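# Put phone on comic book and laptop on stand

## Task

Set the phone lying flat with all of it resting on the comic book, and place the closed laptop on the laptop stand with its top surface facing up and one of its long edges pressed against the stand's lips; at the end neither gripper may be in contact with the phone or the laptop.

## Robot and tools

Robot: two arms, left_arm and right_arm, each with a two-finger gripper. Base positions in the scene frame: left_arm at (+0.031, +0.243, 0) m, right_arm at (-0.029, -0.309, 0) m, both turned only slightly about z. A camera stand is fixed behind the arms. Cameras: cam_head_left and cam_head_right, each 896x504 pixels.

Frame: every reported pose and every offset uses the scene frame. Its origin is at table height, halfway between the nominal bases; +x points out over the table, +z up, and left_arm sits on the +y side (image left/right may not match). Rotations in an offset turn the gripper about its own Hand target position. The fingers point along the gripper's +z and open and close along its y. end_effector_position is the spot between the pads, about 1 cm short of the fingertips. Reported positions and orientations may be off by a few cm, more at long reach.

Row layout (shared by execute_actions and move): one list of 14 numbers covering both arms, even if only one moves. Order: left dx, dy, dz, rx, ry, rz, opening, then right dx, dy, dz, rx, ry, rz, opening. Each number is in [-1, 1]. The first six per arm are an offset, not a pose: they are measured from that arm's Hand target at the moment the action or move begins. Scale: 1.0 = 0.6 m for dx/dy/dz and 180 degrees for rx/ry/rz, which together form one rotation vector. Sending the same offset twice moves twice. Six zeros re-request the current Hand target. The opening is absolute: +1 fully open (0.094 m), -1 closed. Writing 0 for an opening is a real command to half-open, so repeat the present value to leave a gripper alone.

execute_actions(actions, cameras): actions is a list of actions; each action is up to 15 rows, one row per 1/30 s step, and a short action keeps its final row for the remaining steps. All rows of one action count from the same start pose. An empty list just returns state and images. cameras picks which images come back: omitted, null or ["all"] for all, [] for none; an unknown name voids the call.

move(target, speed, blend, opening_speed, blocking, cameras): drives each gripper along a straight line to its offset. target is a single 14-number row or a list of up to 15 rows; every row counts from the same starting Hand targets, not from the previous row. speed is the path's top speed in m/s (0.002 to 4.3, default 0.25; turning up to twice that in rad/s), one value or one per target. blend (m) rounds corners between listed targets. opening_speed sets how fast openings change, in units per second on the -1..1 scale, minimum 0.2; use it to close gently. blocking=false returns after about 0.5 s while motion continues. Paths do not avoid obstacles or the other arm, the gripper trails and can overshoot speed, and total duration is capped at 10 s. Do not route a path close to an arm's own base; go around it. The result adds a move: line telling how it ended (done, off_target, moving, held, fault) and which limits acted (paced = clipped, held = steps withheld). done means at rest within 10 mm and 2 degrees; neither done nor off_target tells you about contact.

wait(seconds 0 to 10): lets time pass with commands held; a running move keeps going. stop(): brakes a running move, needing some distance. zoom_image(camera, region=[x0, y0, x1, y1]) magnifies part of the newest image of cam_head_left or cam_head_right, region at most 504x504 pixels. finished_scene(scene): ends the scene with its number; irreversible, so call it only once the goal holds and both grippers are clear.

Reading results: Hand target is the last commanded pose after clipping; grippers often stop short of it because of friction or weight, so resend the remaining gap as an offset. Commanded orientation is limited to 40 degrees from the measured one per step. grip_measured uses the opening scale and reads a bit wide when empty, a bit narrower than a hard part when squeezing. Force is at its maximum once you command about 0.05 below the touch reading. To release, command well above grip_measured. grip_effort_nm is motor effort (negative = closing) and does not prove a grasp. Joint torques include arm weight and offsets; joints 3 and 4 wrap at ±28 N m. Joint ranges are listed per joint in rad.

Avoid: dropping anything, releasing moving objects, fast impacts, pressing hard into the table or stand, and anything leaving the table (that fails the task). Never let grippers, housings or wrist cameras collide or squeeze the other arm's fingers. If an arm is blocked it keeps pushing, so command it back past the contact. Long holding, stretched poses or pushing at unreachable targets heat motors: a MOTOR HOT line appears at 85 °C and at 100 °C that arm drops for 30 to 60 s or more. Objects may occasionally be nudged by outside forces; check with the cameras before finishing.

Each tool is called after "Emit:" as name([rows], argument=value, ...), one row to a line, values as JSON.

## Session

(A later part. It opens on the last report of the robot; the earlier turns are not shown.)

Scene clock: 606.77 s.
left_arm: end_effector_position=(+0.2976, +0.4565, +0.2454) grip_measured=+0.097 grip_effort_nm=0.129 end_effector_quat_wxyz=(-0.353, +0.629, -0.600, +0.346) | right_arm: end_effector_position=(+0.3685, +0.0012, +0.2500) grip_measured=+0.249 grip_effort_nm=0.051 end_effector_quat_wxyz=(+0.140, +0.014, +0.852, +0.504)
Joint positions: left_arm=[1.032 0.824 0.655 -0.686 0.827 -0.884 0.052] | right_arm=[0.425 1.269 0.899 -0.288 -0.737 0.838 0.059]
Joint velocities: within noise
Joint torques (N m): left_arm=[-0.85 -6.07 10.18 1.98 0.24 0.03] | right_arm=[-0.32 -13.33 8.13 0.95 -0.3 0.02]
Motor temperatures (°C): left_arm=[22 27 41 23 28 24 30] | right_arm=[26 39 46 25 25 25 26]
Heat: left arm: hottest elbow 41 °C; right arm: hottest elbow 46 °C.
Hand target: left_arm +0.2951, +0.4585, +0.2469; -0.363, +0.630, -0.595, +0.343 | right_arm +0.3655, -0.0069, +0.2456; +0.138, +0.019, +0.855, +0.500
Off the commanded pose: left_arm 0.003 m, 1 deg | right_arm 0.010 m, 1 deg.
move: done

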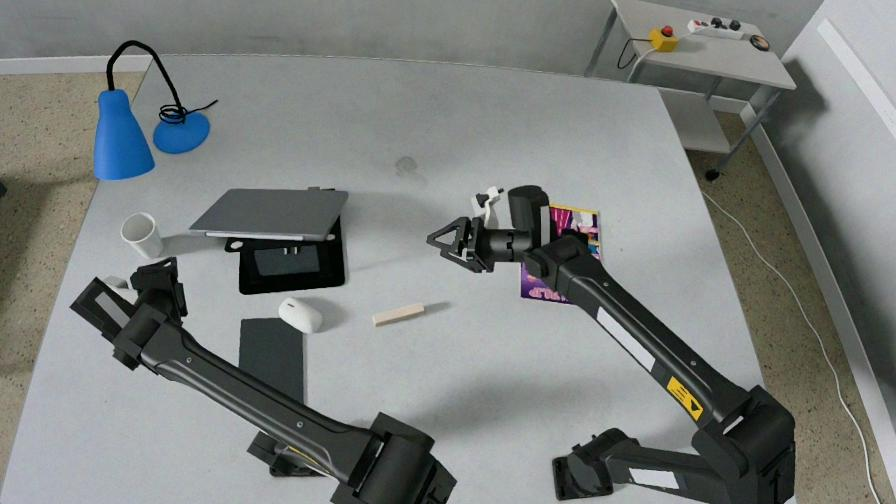

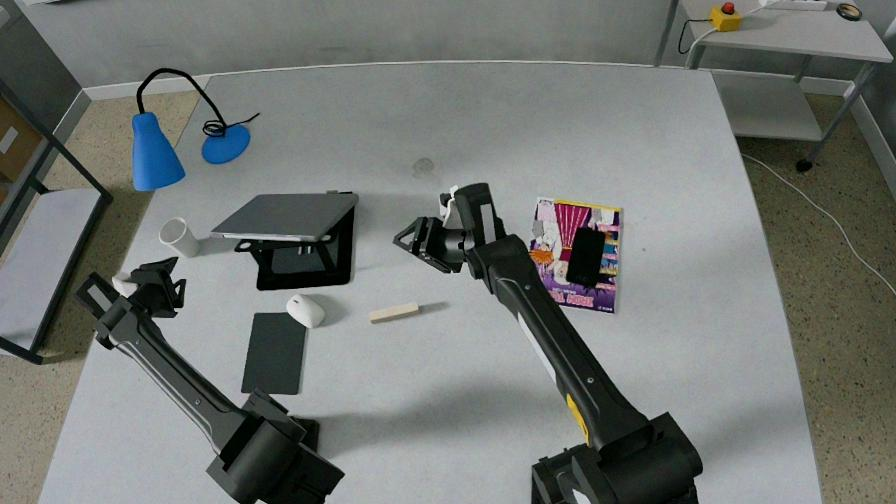

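Emit:
move([
  [0.13,-0.008,-0.128,0.0,-0.035,-0.02,0.15,-0.02,-0.15,0.05,0,0,0,0.25],
], speed=0.12)

Emit:
zoom_image(camera="cam_head_right", region=[130, 140, 400, 320])

Emit:
zoom_image(camera="cam_head_left", region=[110, 140, 380, 320])

Scene clock: 615.37 s.
left_arm: end_effector_position=(+0.3701, +0.4582, +0.1746) grip_measured=+0.148 grip_effort_nm=0.129 end_effector_quat_wxyz=(-0.387, +0.592, -0.593, +0.385) | right_arm: end_effector_position=(+0.3536, -0.0928, +0.2710) grip_measured=+0.249 grip_effort_nm=0.051 end_effector_quat_wxyz=(+0.133, +0.019, +0.855, +0.501)
Joint positions: left_arm=[0.846 1.07 0.493 -0.027 0.776 -1.118 0.054] | right_arm=[0.195 1.146 0.89 -0.589 -0.903 0.609 0.059]
Joint velocities: within noise
Joint torques (N m): left_arm=[-2.43 -5.89 9.02 2.28 0.13 -0.06] | right_arm=[-0.21 -10.87 9.72 0.75 -0.41 0.05]
Motor temperatures (°C): left_arm=[22 27 41 24 28 24 29] | right_arm=[26 39 45 25 25 25 26]
Heat: left arm: hottest elbow 41 °C; right arm: hottest elbow 45 °C.
Hand target: left_arm +0.3731, +0.4535, +0.1702; -0.384, +0.591, -0.594, +0.388 | right_arm +0.3535, -0.0969, +0.2756; +0.138, +0.019, +0.855, +0.500
Off the commanded pose: left_arm 0.007 m, 1 deg | right_arm 0.006 m, 1 deg.
move: done

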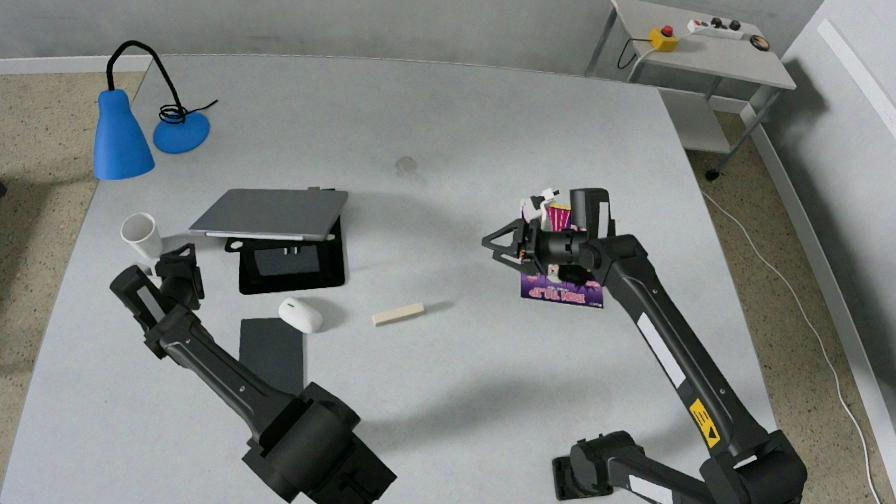

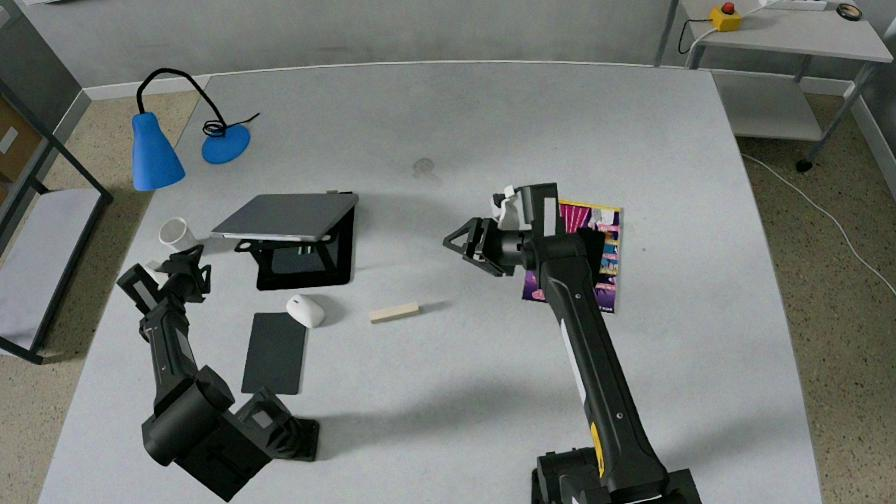

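Scaled by 1.867.

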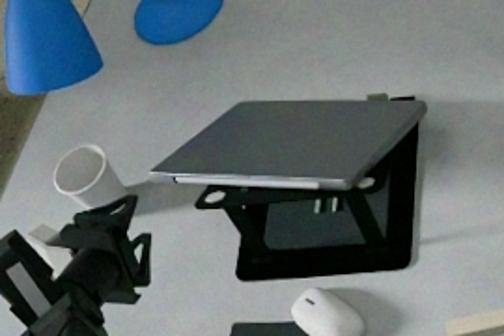

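Scaled by 1.867.

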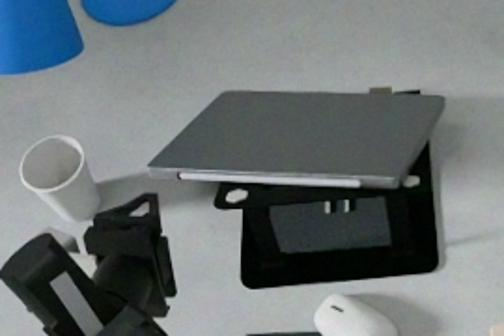

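Emit:
move([
  [0.08,-0.01,-0.04,0.0,0,0,0.15,0,0,0,0,0,0,0.25],
  [0.18,-0.015,-0.07,0.0,0,0,0.15,0,0,0,0,0,0,0.25],
], speed=0.07)

Emit:
zoom_image(camera="cam_head_right", region=[130, 140, 400, 320])

Emit:
zoom_image(camera="cam_head_left", region=[110, 140, 380, 320])

Scene clock: 622.17 s.
left_arm: end_effector_position=(+0.4474, +0.4360, +0.1057) grip_measured=+0.148 grip_effort_nm=0.125 end_effector_quat_wxyz=(-0.363, +0.612, -0.592, +0.379) | right_arm: end_effector_position=(+0.3535, -0.0928, +0.2710) grip_measured=+0.249 grip_effort_nm=0.051 end_effector_quat_wxyz=(+0.133, +0.019, +0.855, +0.501)
Joint positions: left_arm=[0.612 1.379 0.51 0.306 0.569 -1.282 0.054] | right_arm=[0.195 1.146 0.89 -0.59 -0.903 0.608 0.059]
Joint velocities: within noise
Joint torques (N m): left_arm=[-4.37 -8.18 14.8 2.37 -0.15 -0.04] | right_arm=[-0.26 -10.81 9.73 0.72 -0.41 0.02]
Motor temperatures (°C): left_arm=[22 27 41 24 28 24 29] | right_arm=[26 39 45 25 25 25 26]
Heat: left arm: hottest elbow 41 °C; right arm: hottest elbow 45 °C.
Hand target: left_arm +0.4810, +0.4447, +0.1280; -0.384, +0.591, -0.594, +0.388 | right_arm +0.3535, -0.0969, +0.2756; +0.138, +0.019, +0.855, +0.500
Off the commanded pose: left_arm 0.041 m, 4 deg | right_arm 0.006 m, 1 deg.
move: off_target (left_arm)

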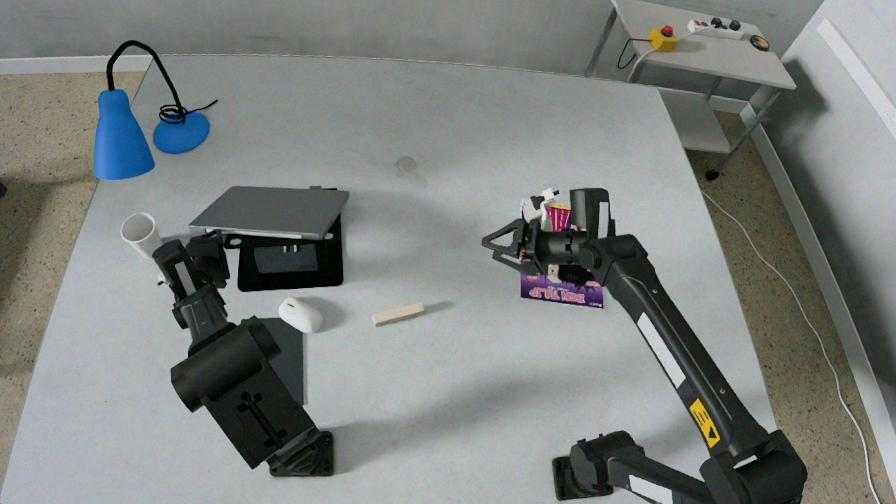

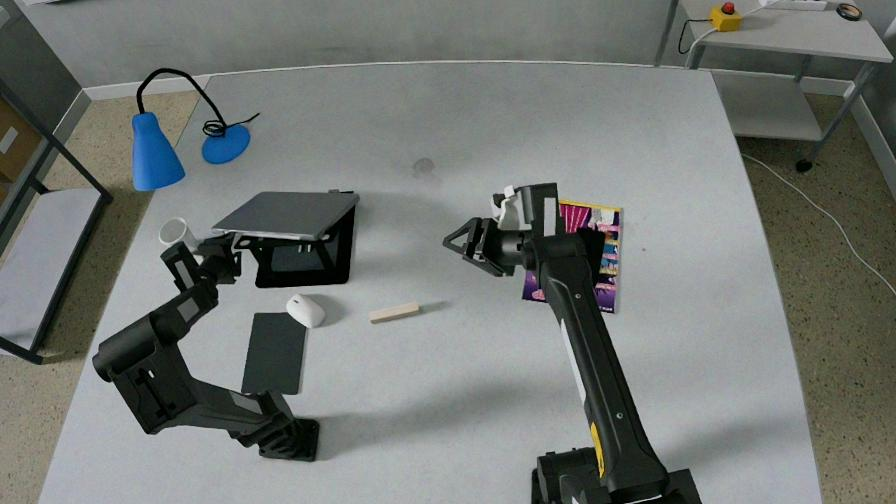

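Scaled by 1.867.

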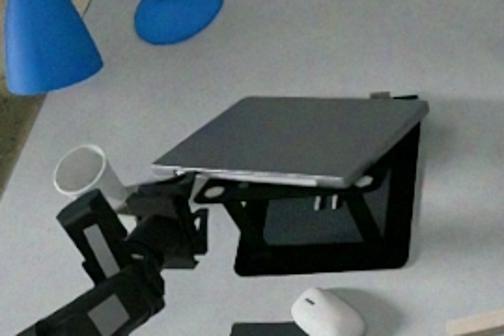

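Scaled by 1.867.

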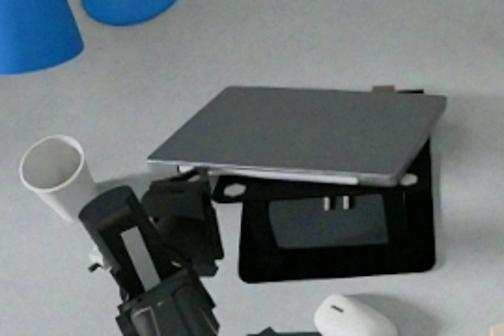

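Emit:
move([
  [-0.1,0.0,-0.0,0.0,0,0,0.15,0,0,0,0,0,0,0.25],
  [-0.1,0.01,0.08,0.0,0,0,0.15,0,0,0,0,0,0,0.25],
], speed=0.1)

Emit:
zoom_image(camera="cam_head_right", region=[130, 140, 400, 320])

Emit:
zoom_image(camera="cam_head_left", region=[110, 140, 380, 320])

Scene clock: 626.83 s.
left_arm: end_effector_position=(+0.4089, +0.4322, +0.1438) grip_measured=+0.148 grip_effort_nm=0.125 end_effector_quat_wxyz=(-0.352, +0.608, -0.595, +0.390) | right_arm: end_effector_position=(+0.3535, -0.0928, +0.2710) grip_measured=+0.249 grip_effort_nm=0.056 end_effector_quat_wxyz=(+0.133, +0.019, +0.855, +0.501)
Joint positions: left_arm=[0.694 1.181 0.493 0.081 0.666 -1.228 0.054] | right_arm=[0.195 1.146 0.89 -0.59 -0.903 0.608 0.059]
Joint velocities: within noise
Joint torques (N m): left_arm=[-0.03 -9.76 14.52 1.2 0.26 0.17] | right_arm=[-0.15 -10.87 9.7 0.76 -0.41 0.02]
Motor temperatures (°C): left_arm=[22 27 42 24 28 24 29] | right_arm=[26 38 46 25 25 25 26]
Heat: left arm: hottest elbow 42 °C; right arm: hottest elbow 46 °C.
Hand target: left_arm +0.4211, +0.4506, +0.1760; -0.384, +0.591, -0.594, +0.388 | right_arm +0.3535, -0.0969, +0.2756; +0.138, +0.019, +0.855, +0.500
Off the commanded pose: left_arm 0.039 m, 4 deg | right_arm 0.006 m, 1 deg.
move: off_target (left_arm)

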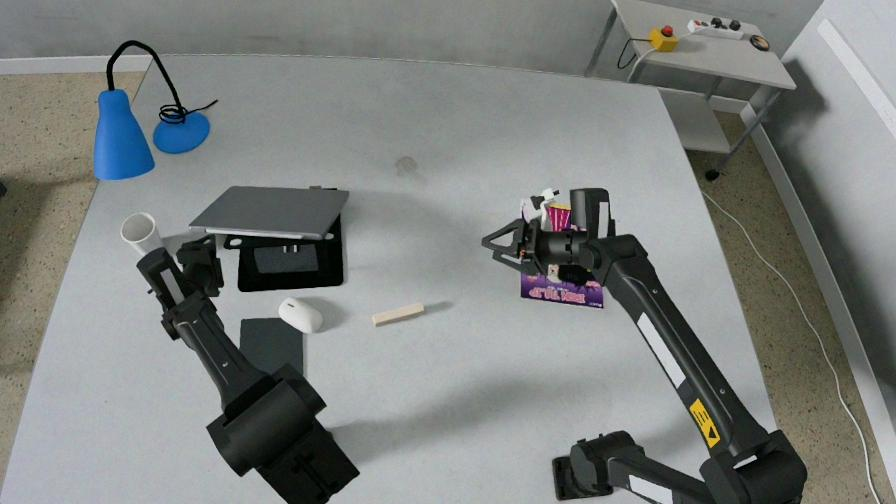

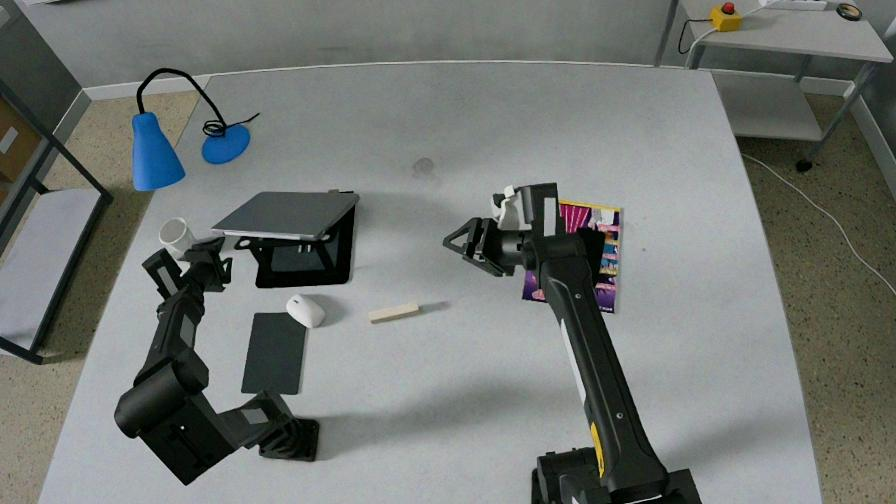

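Scaled by 1.867.

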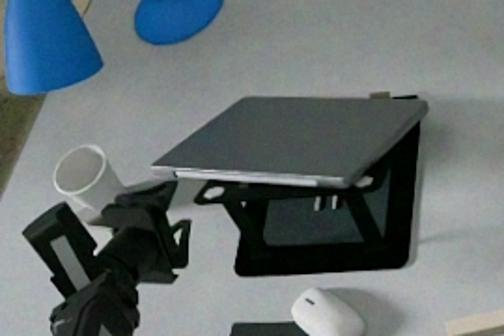

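Scaled by 1.867.

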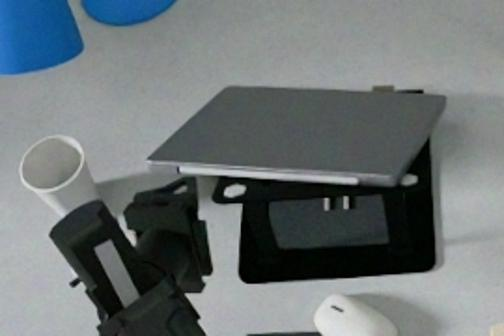

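Emit:
move([
  [0.03,0.0,0.035,0.0,0,0,0.2,0,0,0,0,0,0,0.25],
  [0.12,0.0,0.025,0.0,0,0,0.2,0,0,0,0,0,0,0.25],
], speed=0.06)

Emit:
zoom_image(camera="cam_head_right", region=[130, 140, 400, 320])

Emit:
zoom_image(camera="cam_head_left", region=[110, 140, 380, 320])

Scene clock: 631.83 s.
left_arm: end_effector_position=(+0.4666, +0.4402, +0.1596) grip_measured=+0.198 grip_effort_nm=0.129 end_effector_quat_wxyz=(-0.355, +0.612, -0.596, +0.380) | right_arm: end_effector_position=(+0.3535, -0.0928, +0.2710) grip_measured=+0.249 grip_effort_nm=0.056 end_effector_quat_wxyz=(+0.133, +0.019, +0.855, +0.501)
Joint positions: left_arm=[0.592 1.287 0.629 0.085 0.56 -1.287 0.056] | right_arm=[0.195 1.146 0.89 -0.59 -0.903 0.608 0.059]
Joint velocities: within noise
Joint torques (N m): left_arm=[-3.02 -9.05 15.77 2.47 0.01 -0.08] | right_arm=[-0.09 -10.99 9.73 0.75 -0.41 0.02]
Motor temperatures (°C): left_arm=[22 27 42 24 28 24 29] | right_arm=[26 38 46 25 25 25 26]
Heat: left arm: hottest elbow 42 °C; right arm: hottest elbow 46 °C.
Hand target: left_arm +0.4931, +0.4506, +0.1910; -0.384, +0.591, -0.594, +0.388 | right_arm +0.3535, -0.0969, +0.2756; +0.138, +0.019, +0.855, +0.500
Off the commanded pose: left_arm 0.042 m, 4 deg | right_arm 0.006 m, 1 deg.
move: off_target (left_arm)

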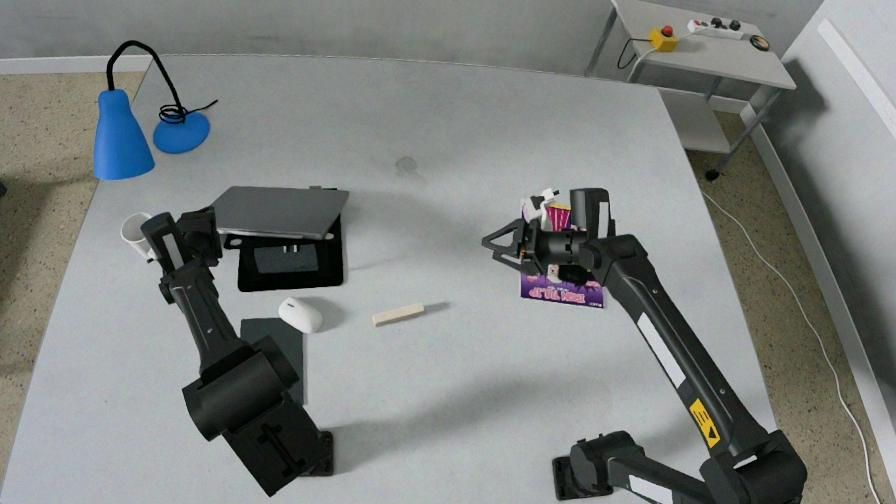

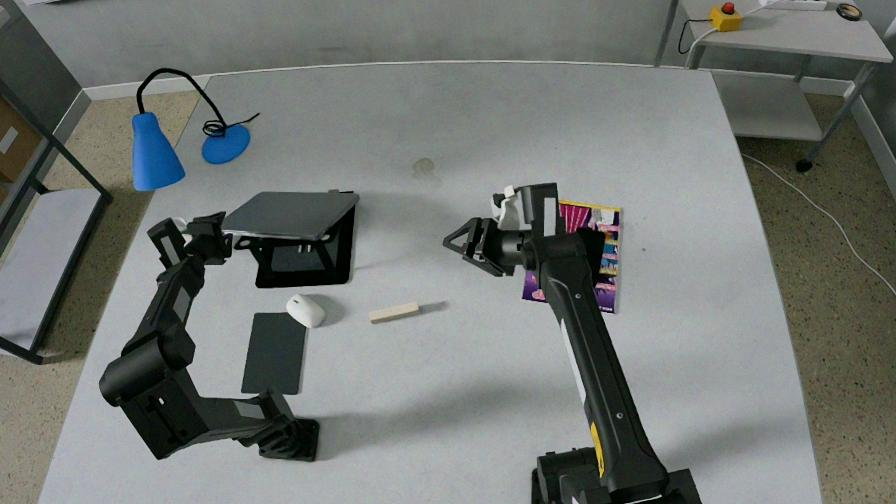

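Scaled by 1.867.

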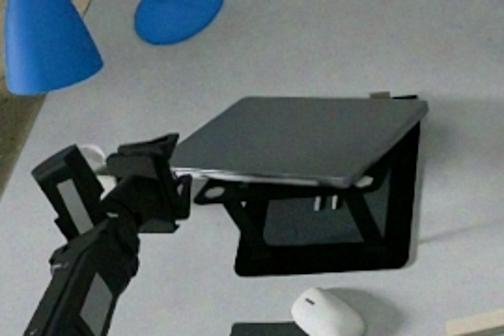

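Scaled by 1.867.

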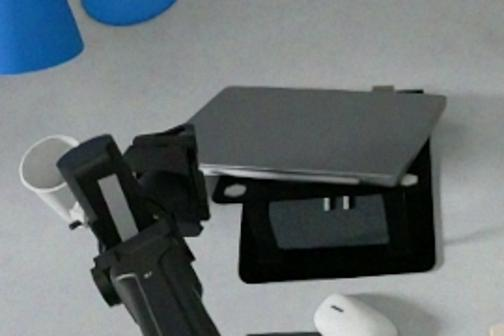

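Emit:
move([
  [0.0,0.0,0.0,0.0,0,0,-0.9,0,0,0,0,0,0,0.25],
], speed=0.06, opening_speed=0.4)

Emit:
zoom_image(camera="cam_head_right", region=[130, 140, 400, 320])

Scene clock: 637.13 s.
left_arm: end_effector_position=(+0.4666, +0.4403, +0.1597) grip_measured=-0.897 grip_effort_nm=-0.085 end_effector_quat_wxyz=(-0.356, +0.612, -0.596, +0.380) | right_arm: end_effector_position=(+0.3535, -0.0928, +0.2710) grip_measured=+0.249 grip_effort_nm=0.051 end_effector_quat_wxyz=(+0.133, +0.019, +0.855, +0.501)
Joint positions: left_arm=[0.592 1.287 0.629 0.085 0.559 -1.288 0.005] | right_arm=[0.195 1.146 0.89 -0.59 -0.903 0.608 0.059]
Joint velocities: within noise
Joint torques (N m): left_arm=[-3.08 -8.88 15.71 2.25 0.02 0.02] | right_arm=[-0.09 -10.87 9.74 0.73 -0.4 0.02]
Motor temperatures (°C): left_arm=[22 27 43 24 28 24 29] | right_arm=[26 38 46 25 25 25 26]
Heat: left arm: hottest elbow 43 °C; right arm: hottest elbow 46 °C.
Hand target: left_arm +0.4931, +0.4506, +0.1910; -0.384, +0.591, -0.594, +0.388 | right_arm +0.3535, -0.0969, +0.2756; +0.138, +0.019, +0.855, +0.500
Off the commanded pose: left_arm 0.042 m, 4 deg | right_arm 0.006 m, 1 deg.
move: off_target (left_arm)

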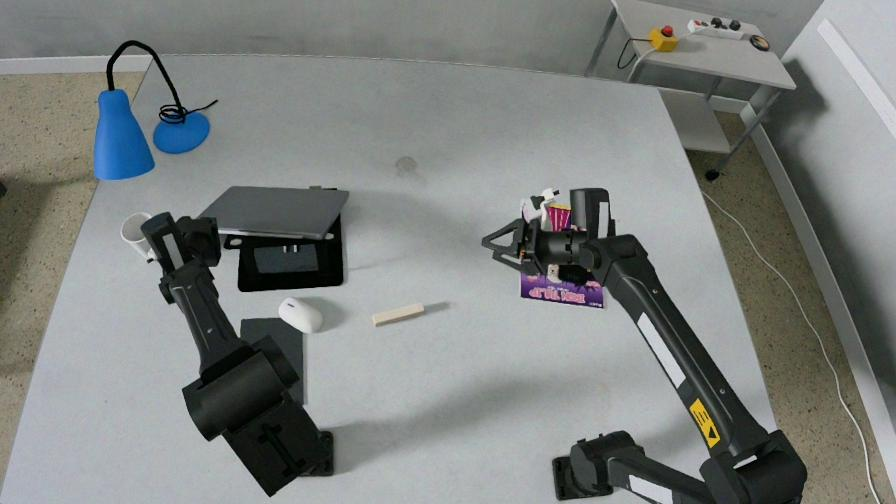

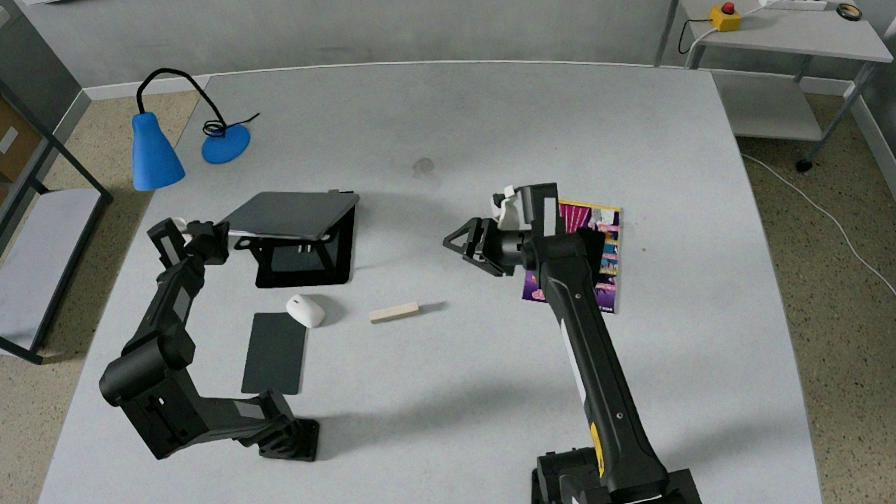

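Scaled by 1.867.

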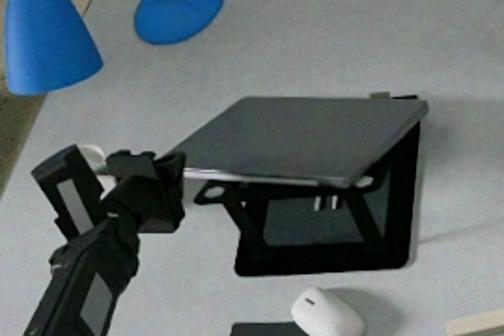

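Emit:
move([
  [0.0,0.0,0.02,0.0,0,0,-0.9,0,0,0,0,0,0,0.25],
  [-0.13,0.0,0.02,0.0,0,0,0.3,0,0,0,0,0,0,0.25],
  [-0.13,0.0,-0.045,0.0,0,0,0.3,0,0,0,0,0,0,0.25],
  [0.0,0.0,-0.045,0.0,0,0,0.3,0,0,0,0,0,0,0.25],
], speed=0.08)

Emit:
zoom_image(camera="cam_head_right", region=[130, 140, 400, 320])

Emit:
zoom_image(camera="cam_head_left", region=[110, 140, 380, 320])

Scene clock: 646.10 s.
left_arm: end_effector_position=(+0.4672, +0.4406, +0.1362) grip_measured=+0.298 grip_effort_nm=0.125 end_effector_quat_wxyz=(-0.357, +0.611, -0.596, +0.380) | right_arm: end_effector_position=(+0.3535, -0.0928, +0.2710) grip_measured=+0.249 grip_effort_nm=0.056 end_effector_quat_wxyz=(+0.133, +0.019, +0.855, +0.501)
Joint positions: left_arm=[0.592 1.344 0.598 0.178 0.559 -1.287 0.061] | right_arm=[0.195 1.146 0.89 -0.59 -0.903 0.608 0.059]
Joint velocities: within noise
Joint torques (N m): left_arm=[-2.32 -9.17 14.8 2.28 0.02 -0.01] | right_arm=[-0.15 -10.93 9.73 0.75 -0.4 0.02]
Motor temperatures (°C): left_arm=[22 27 43 24 28 24 29] | right_arm=[26 38 46 25 25 24 26]
Heat: left arm: hottest elbow 43 °C; right arm: hottest elbow 46 °C.
Hand target: left_arm +0.4931, +0.4507, +0.1642; -0.384, +0.591, -0.594, +0.388 | right_arm +0.3535, -0.0969, +0.2756; +0.138, +0.019, +0.855, +0.500
Off the commanded pose: left_arm 0.039 m, 4 deg | right_arm 0.006 m, 1 deg.
move: off_target (left_arm)

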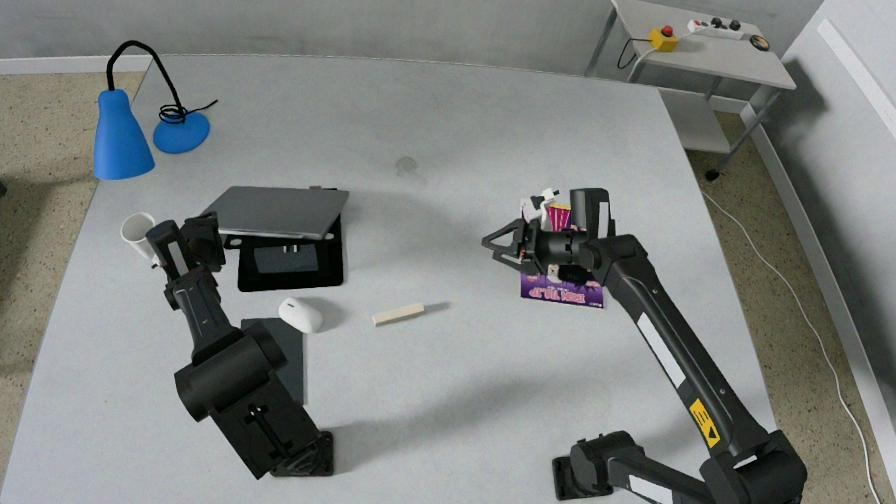

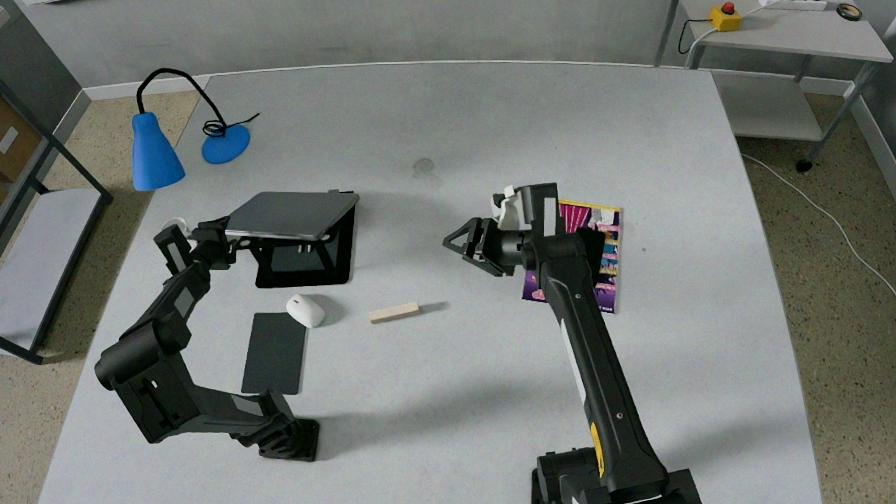

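Scaled by 1.867.

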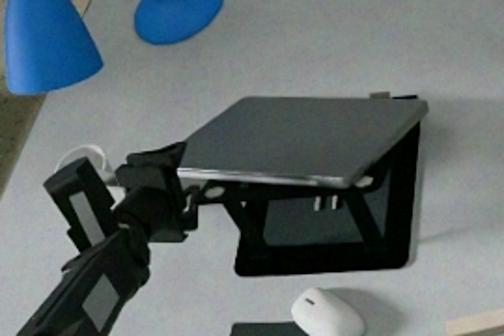

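Scaled by 1.867.

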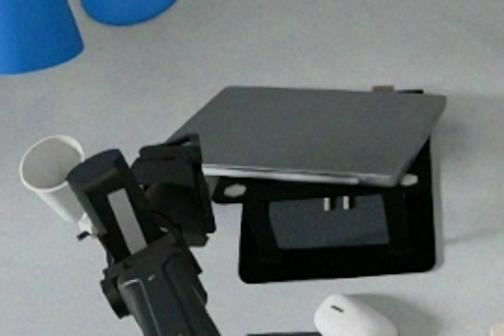

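Emit:
move([
  [0.015,0.0,0.0,0.0,0,0,0.3,0,0,0,0,0,0,0.25],
  [0.015,0.0,0.0,0.0,0,0,-0.9,0,0,0,0,0,0,0.25],
], speed=0.06, opening_speed=0.4)

Emit:
zoom_image(camera="cam_head_right", region=[130, 140, 400, 320])

Scene clock: 652.73 s.
left_arm: end_effector_position=(+0.4755, +0.4421, +0.1242) grip_measured=-0.671 grip_effort_nm=-1.009 end_effector_quat_wxyz=(-0.350, +0.615, -0.600, +0.373) | right_arm: end_effector_position=(+0.3535, -0.0928, +0.2710) grip_measured=+0.249 grip_effort_nm=0.056 end_effector_quat_wxyz=(+0.133, +0.019, +0.855, +0.501)
Joint positions: left_arm=[0.579 1.389 0.616 0.184 0.541 -1.282 0.015] | right_arm=[0.195 1.146 0.89 -0.59 -0.903 0.608 0.059]
Joint velocities: within noise
Joint torques (N m): left_arm=[-2.55 -11.99 14.46 2.51 0.34 -0.13] | right_arm=[-0.15 -10.93 9.73 0.72 -0.41 0.02]
Motor temperatures (°C): left_arm=[22 27 43 24 28 23 29] | right_arm=[26 38 46 25 25 24 26]
Heat: left arm: hottest elbow 43 °C; right arm: hottest elbow 46 °C.
Hand target: left_arm +0.5021, +0.4507, +0.1640; -0.384, +0.591, -0.594, +0.388 | right_arm +0.3535, -0.0969, +0.2756; +0.138, +0.019, +0.855, +0.500
Off the commanded pose: left_arm 0.049 m, 5 deg | right_arm 0.006 m, 1 deg.
move: off_target (left_arm); target 2's new opening was sent with left_arm's hand 0.040 m and 4 deg from that target

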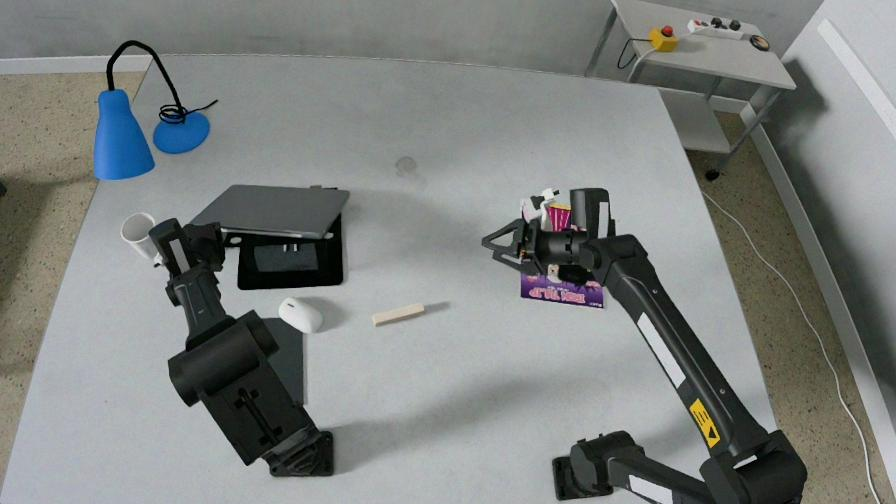

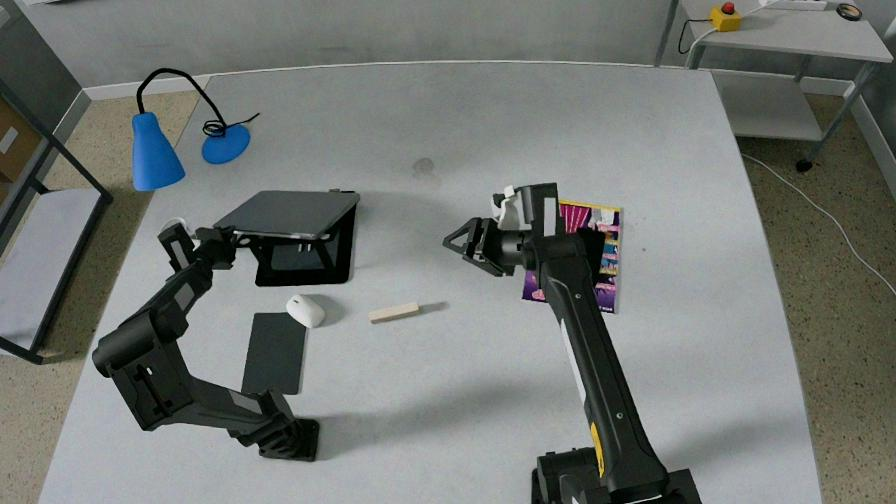

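Scaled by 1.867.

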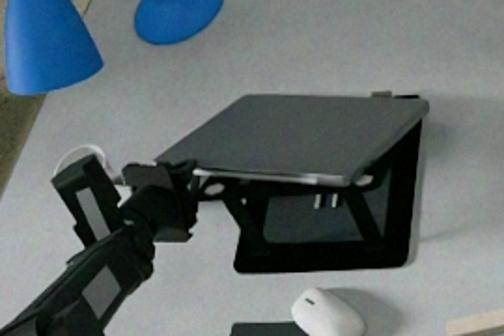

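Emit:
move([
  [-0.06,-0.04,0.02,0.0,0,0.03,-0.9,0,0,0,0,0,0,0.25],
], speed=0.06)

Emit:
zoom_image(camera="cam_head_right", region=[180, 160, 400, 300])

Emit:
zoom_image(camera="cam_head_left", region=[160, 160, 380, 300])

Scene clock: 658.03 s.
left_arm: end_effector_position=(+0.4569, +0.4266, +0.1304) grip_measured=-0.677 grip_effort_nm=-1.009 end_effector_quat_wxyz=(-0.361, +0.645, -0.575, +0.351) | right_arm: end_effector_position=(+0.3535, -0.0928, +0.2710) grip_measured=+0.249 grip_effort_nm=0.051 end_effector_quat_wxyz=(+0.133, +0.019, +0.855, +0.501)
Joint positions: left_arm=[0.534 1.284 0.547 0.166 0.424 -1.355 0.015] | right_arm=[0.195 1.146 0.89 -0.59 -0.903 0.608 0.059]
Joint velocities: within noise
Joint torques (N m): left_arm=[-1.9 -14.68 10.81 2.61 0.17 -0.08] | right_arm=[-0.15 -10.81 9.74 0.75 -0.42 0.02]
Motor temperatures (°C): left_arm=[22 27 43 24 28 24 29] | right_arm=[26 37 46 25 25 24 26]
Heat: left arm: hottest elbow 43 °C; right arm: hottest elbow 46 °C.
Hand target: left_arm +0.4661, +0.4266, +0.1761; -0.401, +0.618, -0.565, +0.370 | right_arm +0.3535, -0.0969, +0.2756; +0.138, +0.019, +0.855, +0.500
Off the commanded pose: left_arm 0.046 m, 6 deg | right_arm 0.006 m, 1 deg.
move: off_target (left_arm)

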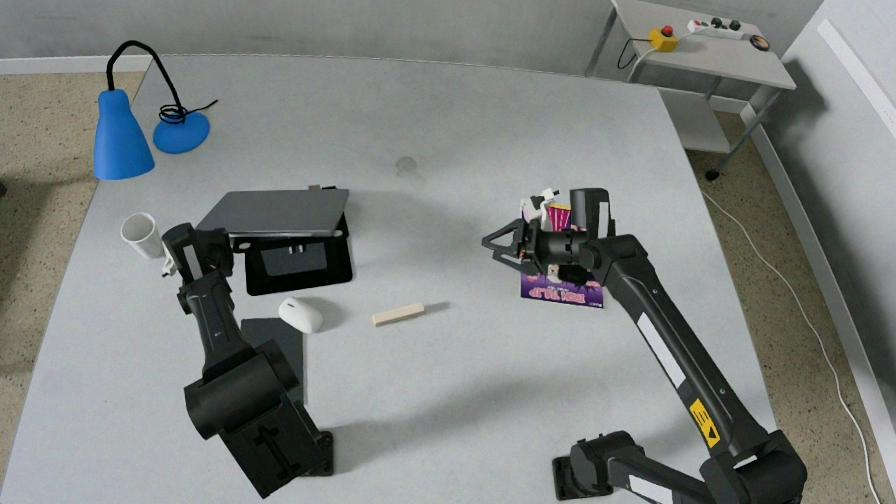

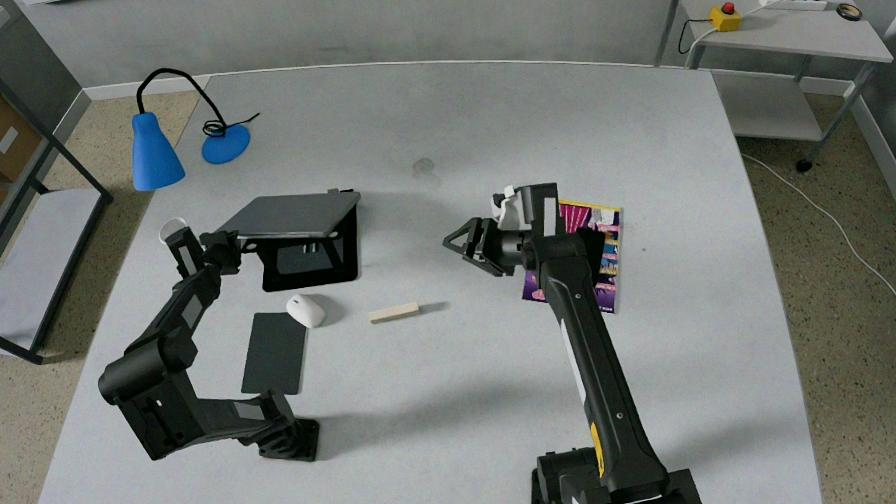

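Scaled by 2.291.

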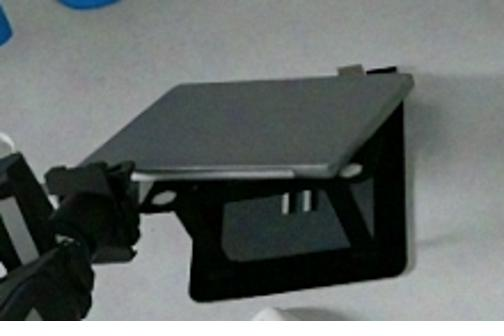

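Scaled by 2.291.

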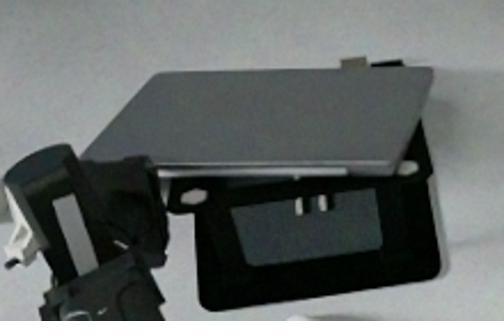

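Emit:
move([
  [0.0,0.0,0.08,0.0,-0.1,0.0,-0.9,0,0,0,0,0,0,0.25],
], speed=0.08)

Emit:
zoom_image(camera="cam_head_right", region=[180, 160, 400, 300])

Emit:
zoom_image(camera="cam_head_left", region=[160, 160, 380, 300])

Scene clock: 663.63 s.
left_arm: end_effector_position=(+0.4464, +0.4164, +0.1464) grip_measured=-0.668 grip_effort_nm=-1.009 end_effector_quat_wxyz=(-0.417, +0.609, -0.531, +0.416) | right_arm: end_effector_position=(+0.3535, -0.0928, +0.2710) grip_measured=+0.249 grip_effort_nm=0.051 end_effector_quat_wxyz=(+0.133, +0.019, +0.855, +0.501)
Joint positions: left_arm=[0.548 1.277 0.425 0.5 0.481 -1.47 0.016] | right_arm=[0.195 1.146 0.89 -0.59 -0.903 0.608 0.059]
Joint velocities: within noise
Joint torques (N m): left_arm=[-0.85 -13.22 12.63 6.17 1.01 -0.61] | right_arm=[-0.09 -10.81 9.73 0.72 -0.41 0.03]
Motor temperatures (°C): left_arm=[22 27 42 24 28 24 29] | right_arm=[26 37 47 25 25 24 26]
Heat: left arm: hottest elbow 42 °C; right arm: hottest elbow 47 °C.
Hand target: left_arm +0.4661, +0.4267, +0.2240; -0.485, +0.553, -0.496, +0.462 | right_arm +0.3535, -0.0969, +0.2756; +0.138, +0.019, +0.855, +0.500
Off the commanded pose: left_arm 0.081 m, 12 deg | right_arm 0.006 m, 1 deg.
move: off_target (left_arm)

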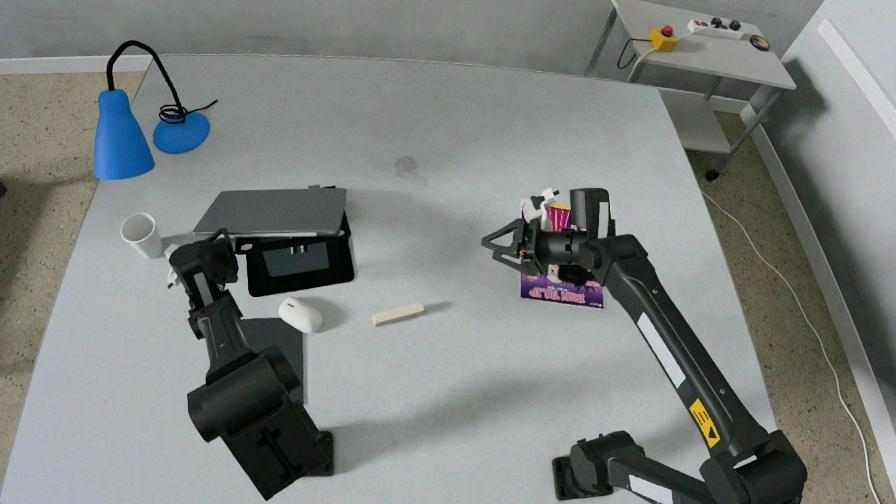

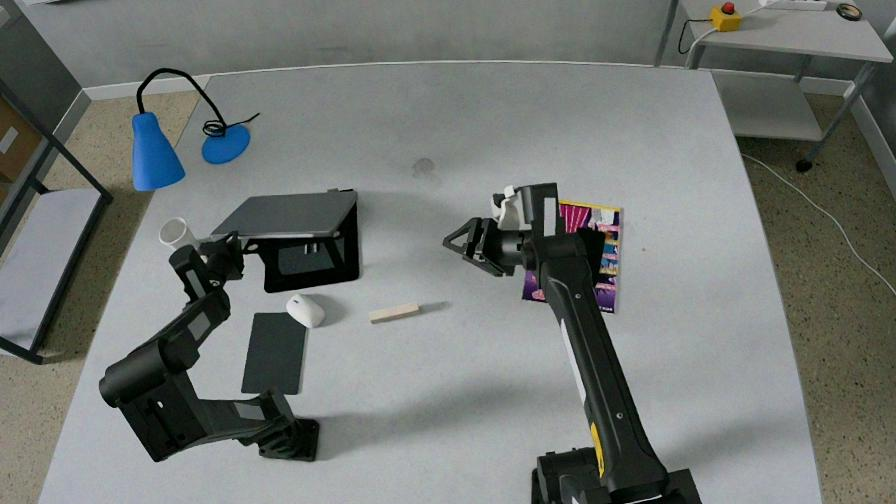

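Scaled by 2.291.

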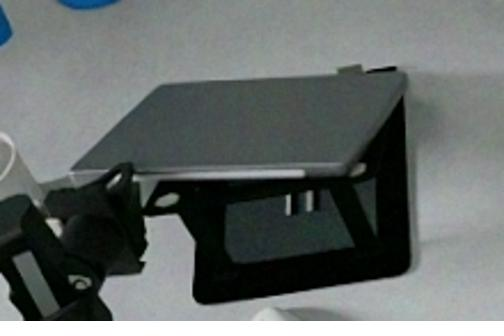

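Scaled by 2.291.

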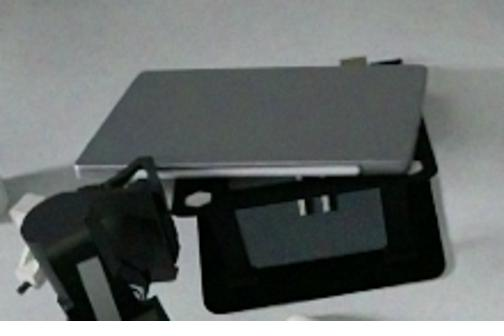

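Emit:
move([
  [0.0,-0.03,0.08,0.0,0,0.0,-0.9,0,0,0,0,0,0,0.25],
  [-0.06,-0.06,0.08,0.0,0,0.03,-0.9,0,0,0,0,0,0,0.25],
], speed=0.06)

Emit:
zoom_image(camera="cam_head_right", region=[180, 160, 400, 300])

Emit:
zoom_image(camera="cam_head_left", region=[160, 160, 380, 300])

Scene clock: 669.57 s.
left_arm: end_effector_position=(+0.4216, +0.3916, +0.1975) grip_measured=-0.685 grip_effort_nm=-1.009 end_effector_quat_wxyz=(-0.450, +0.625, -0.498, +0.398) | right_arm: end_effector_position=(+0.3535, -0.0928, +0.2710) grip_measured=+0.249 grip_effort_nm=0.056 end_effector_quat_wxyz=(+0.133, +0.019, +0.855, +0.501)
Joint positions: left_arm=[0.46 0.99 0.386 0.309 0.302 -1.532 0.015] | right_arm=[0.195 1.146 0.89 -0.59 -0.903 0.608 0.059]
Joint velocities: within noise
Joint torques (N m): left_arm=[-2.61 -12.69 14.22 4.07 0.28 -0.22] | right_arm=[-0.15 -10.99 9.73 0.72 -0.41 0.02]
Motor temperatures (°C): left_arm=[22 27 43 24 28 24 29] | right_arm=[26 37 47 25 25 24 26]
Heat: left arm: hottest elbow 43 °C; right arm: hottest elbow 47 °C.
Hand target: left_arm +0.4300, +0.3907, +0.2720; -0.506, +0.576, -0.469, +0.439 | right_arm +0.3535, -0.0969, +0.2756; +0.138, +0.019, +0.855, +0.500
Off the commanded pose: left_arm 0.075 m, 10 deg | right_arm 0.006 m, 1 deg.
move: off_target (left_arm)

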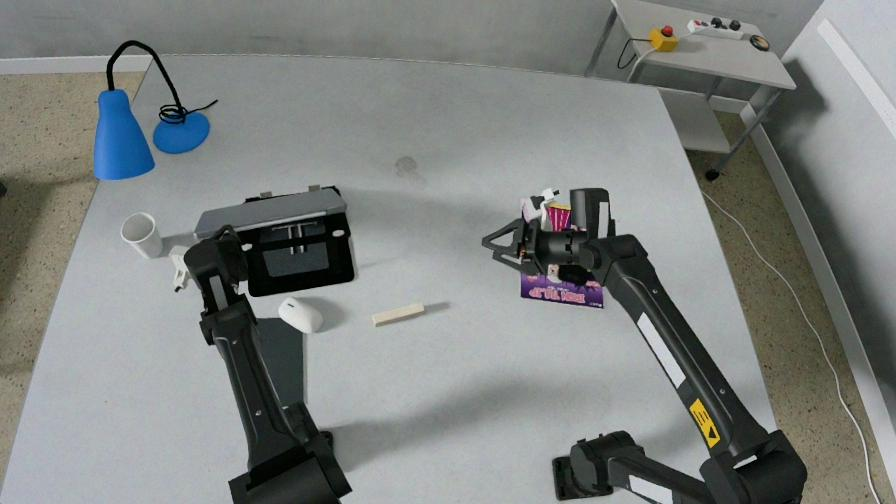

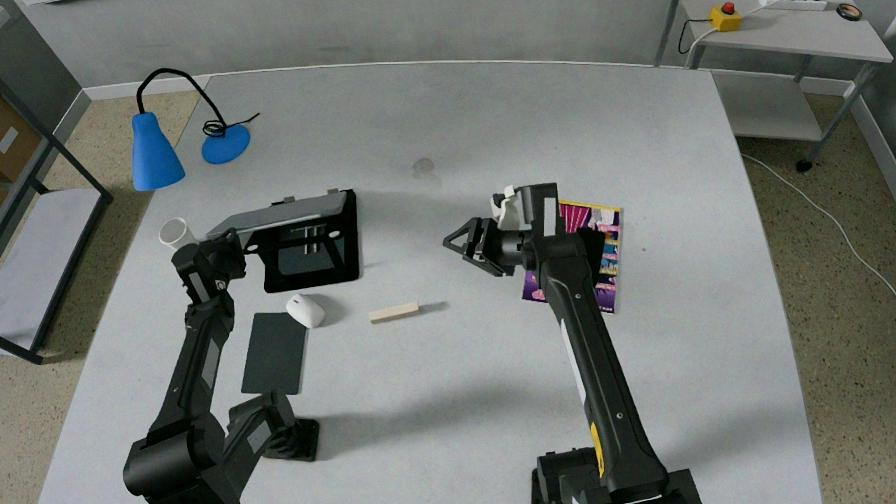

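Scaled by 2.291.

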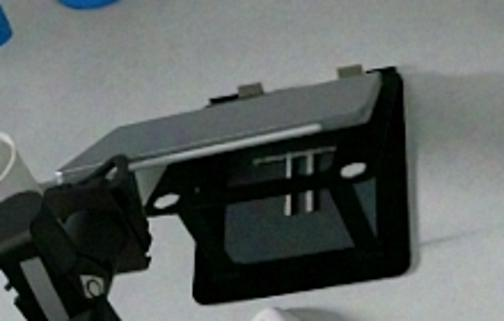

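Scaled by 2.291.

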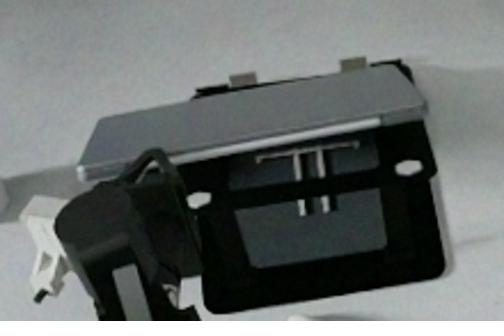

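Emit:
zoom_image(camera="cam_head_left", region=[180, 170, 360, 270])

Emit:
zoom_image(camera="cam_head_right", region=[190, 170, 370, 270])

Scaled by 2.800.

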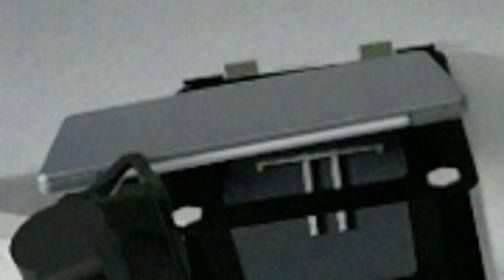

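Scaled by 2.800.

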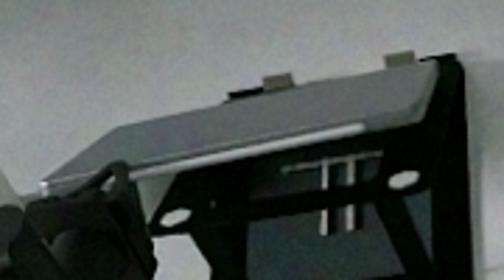

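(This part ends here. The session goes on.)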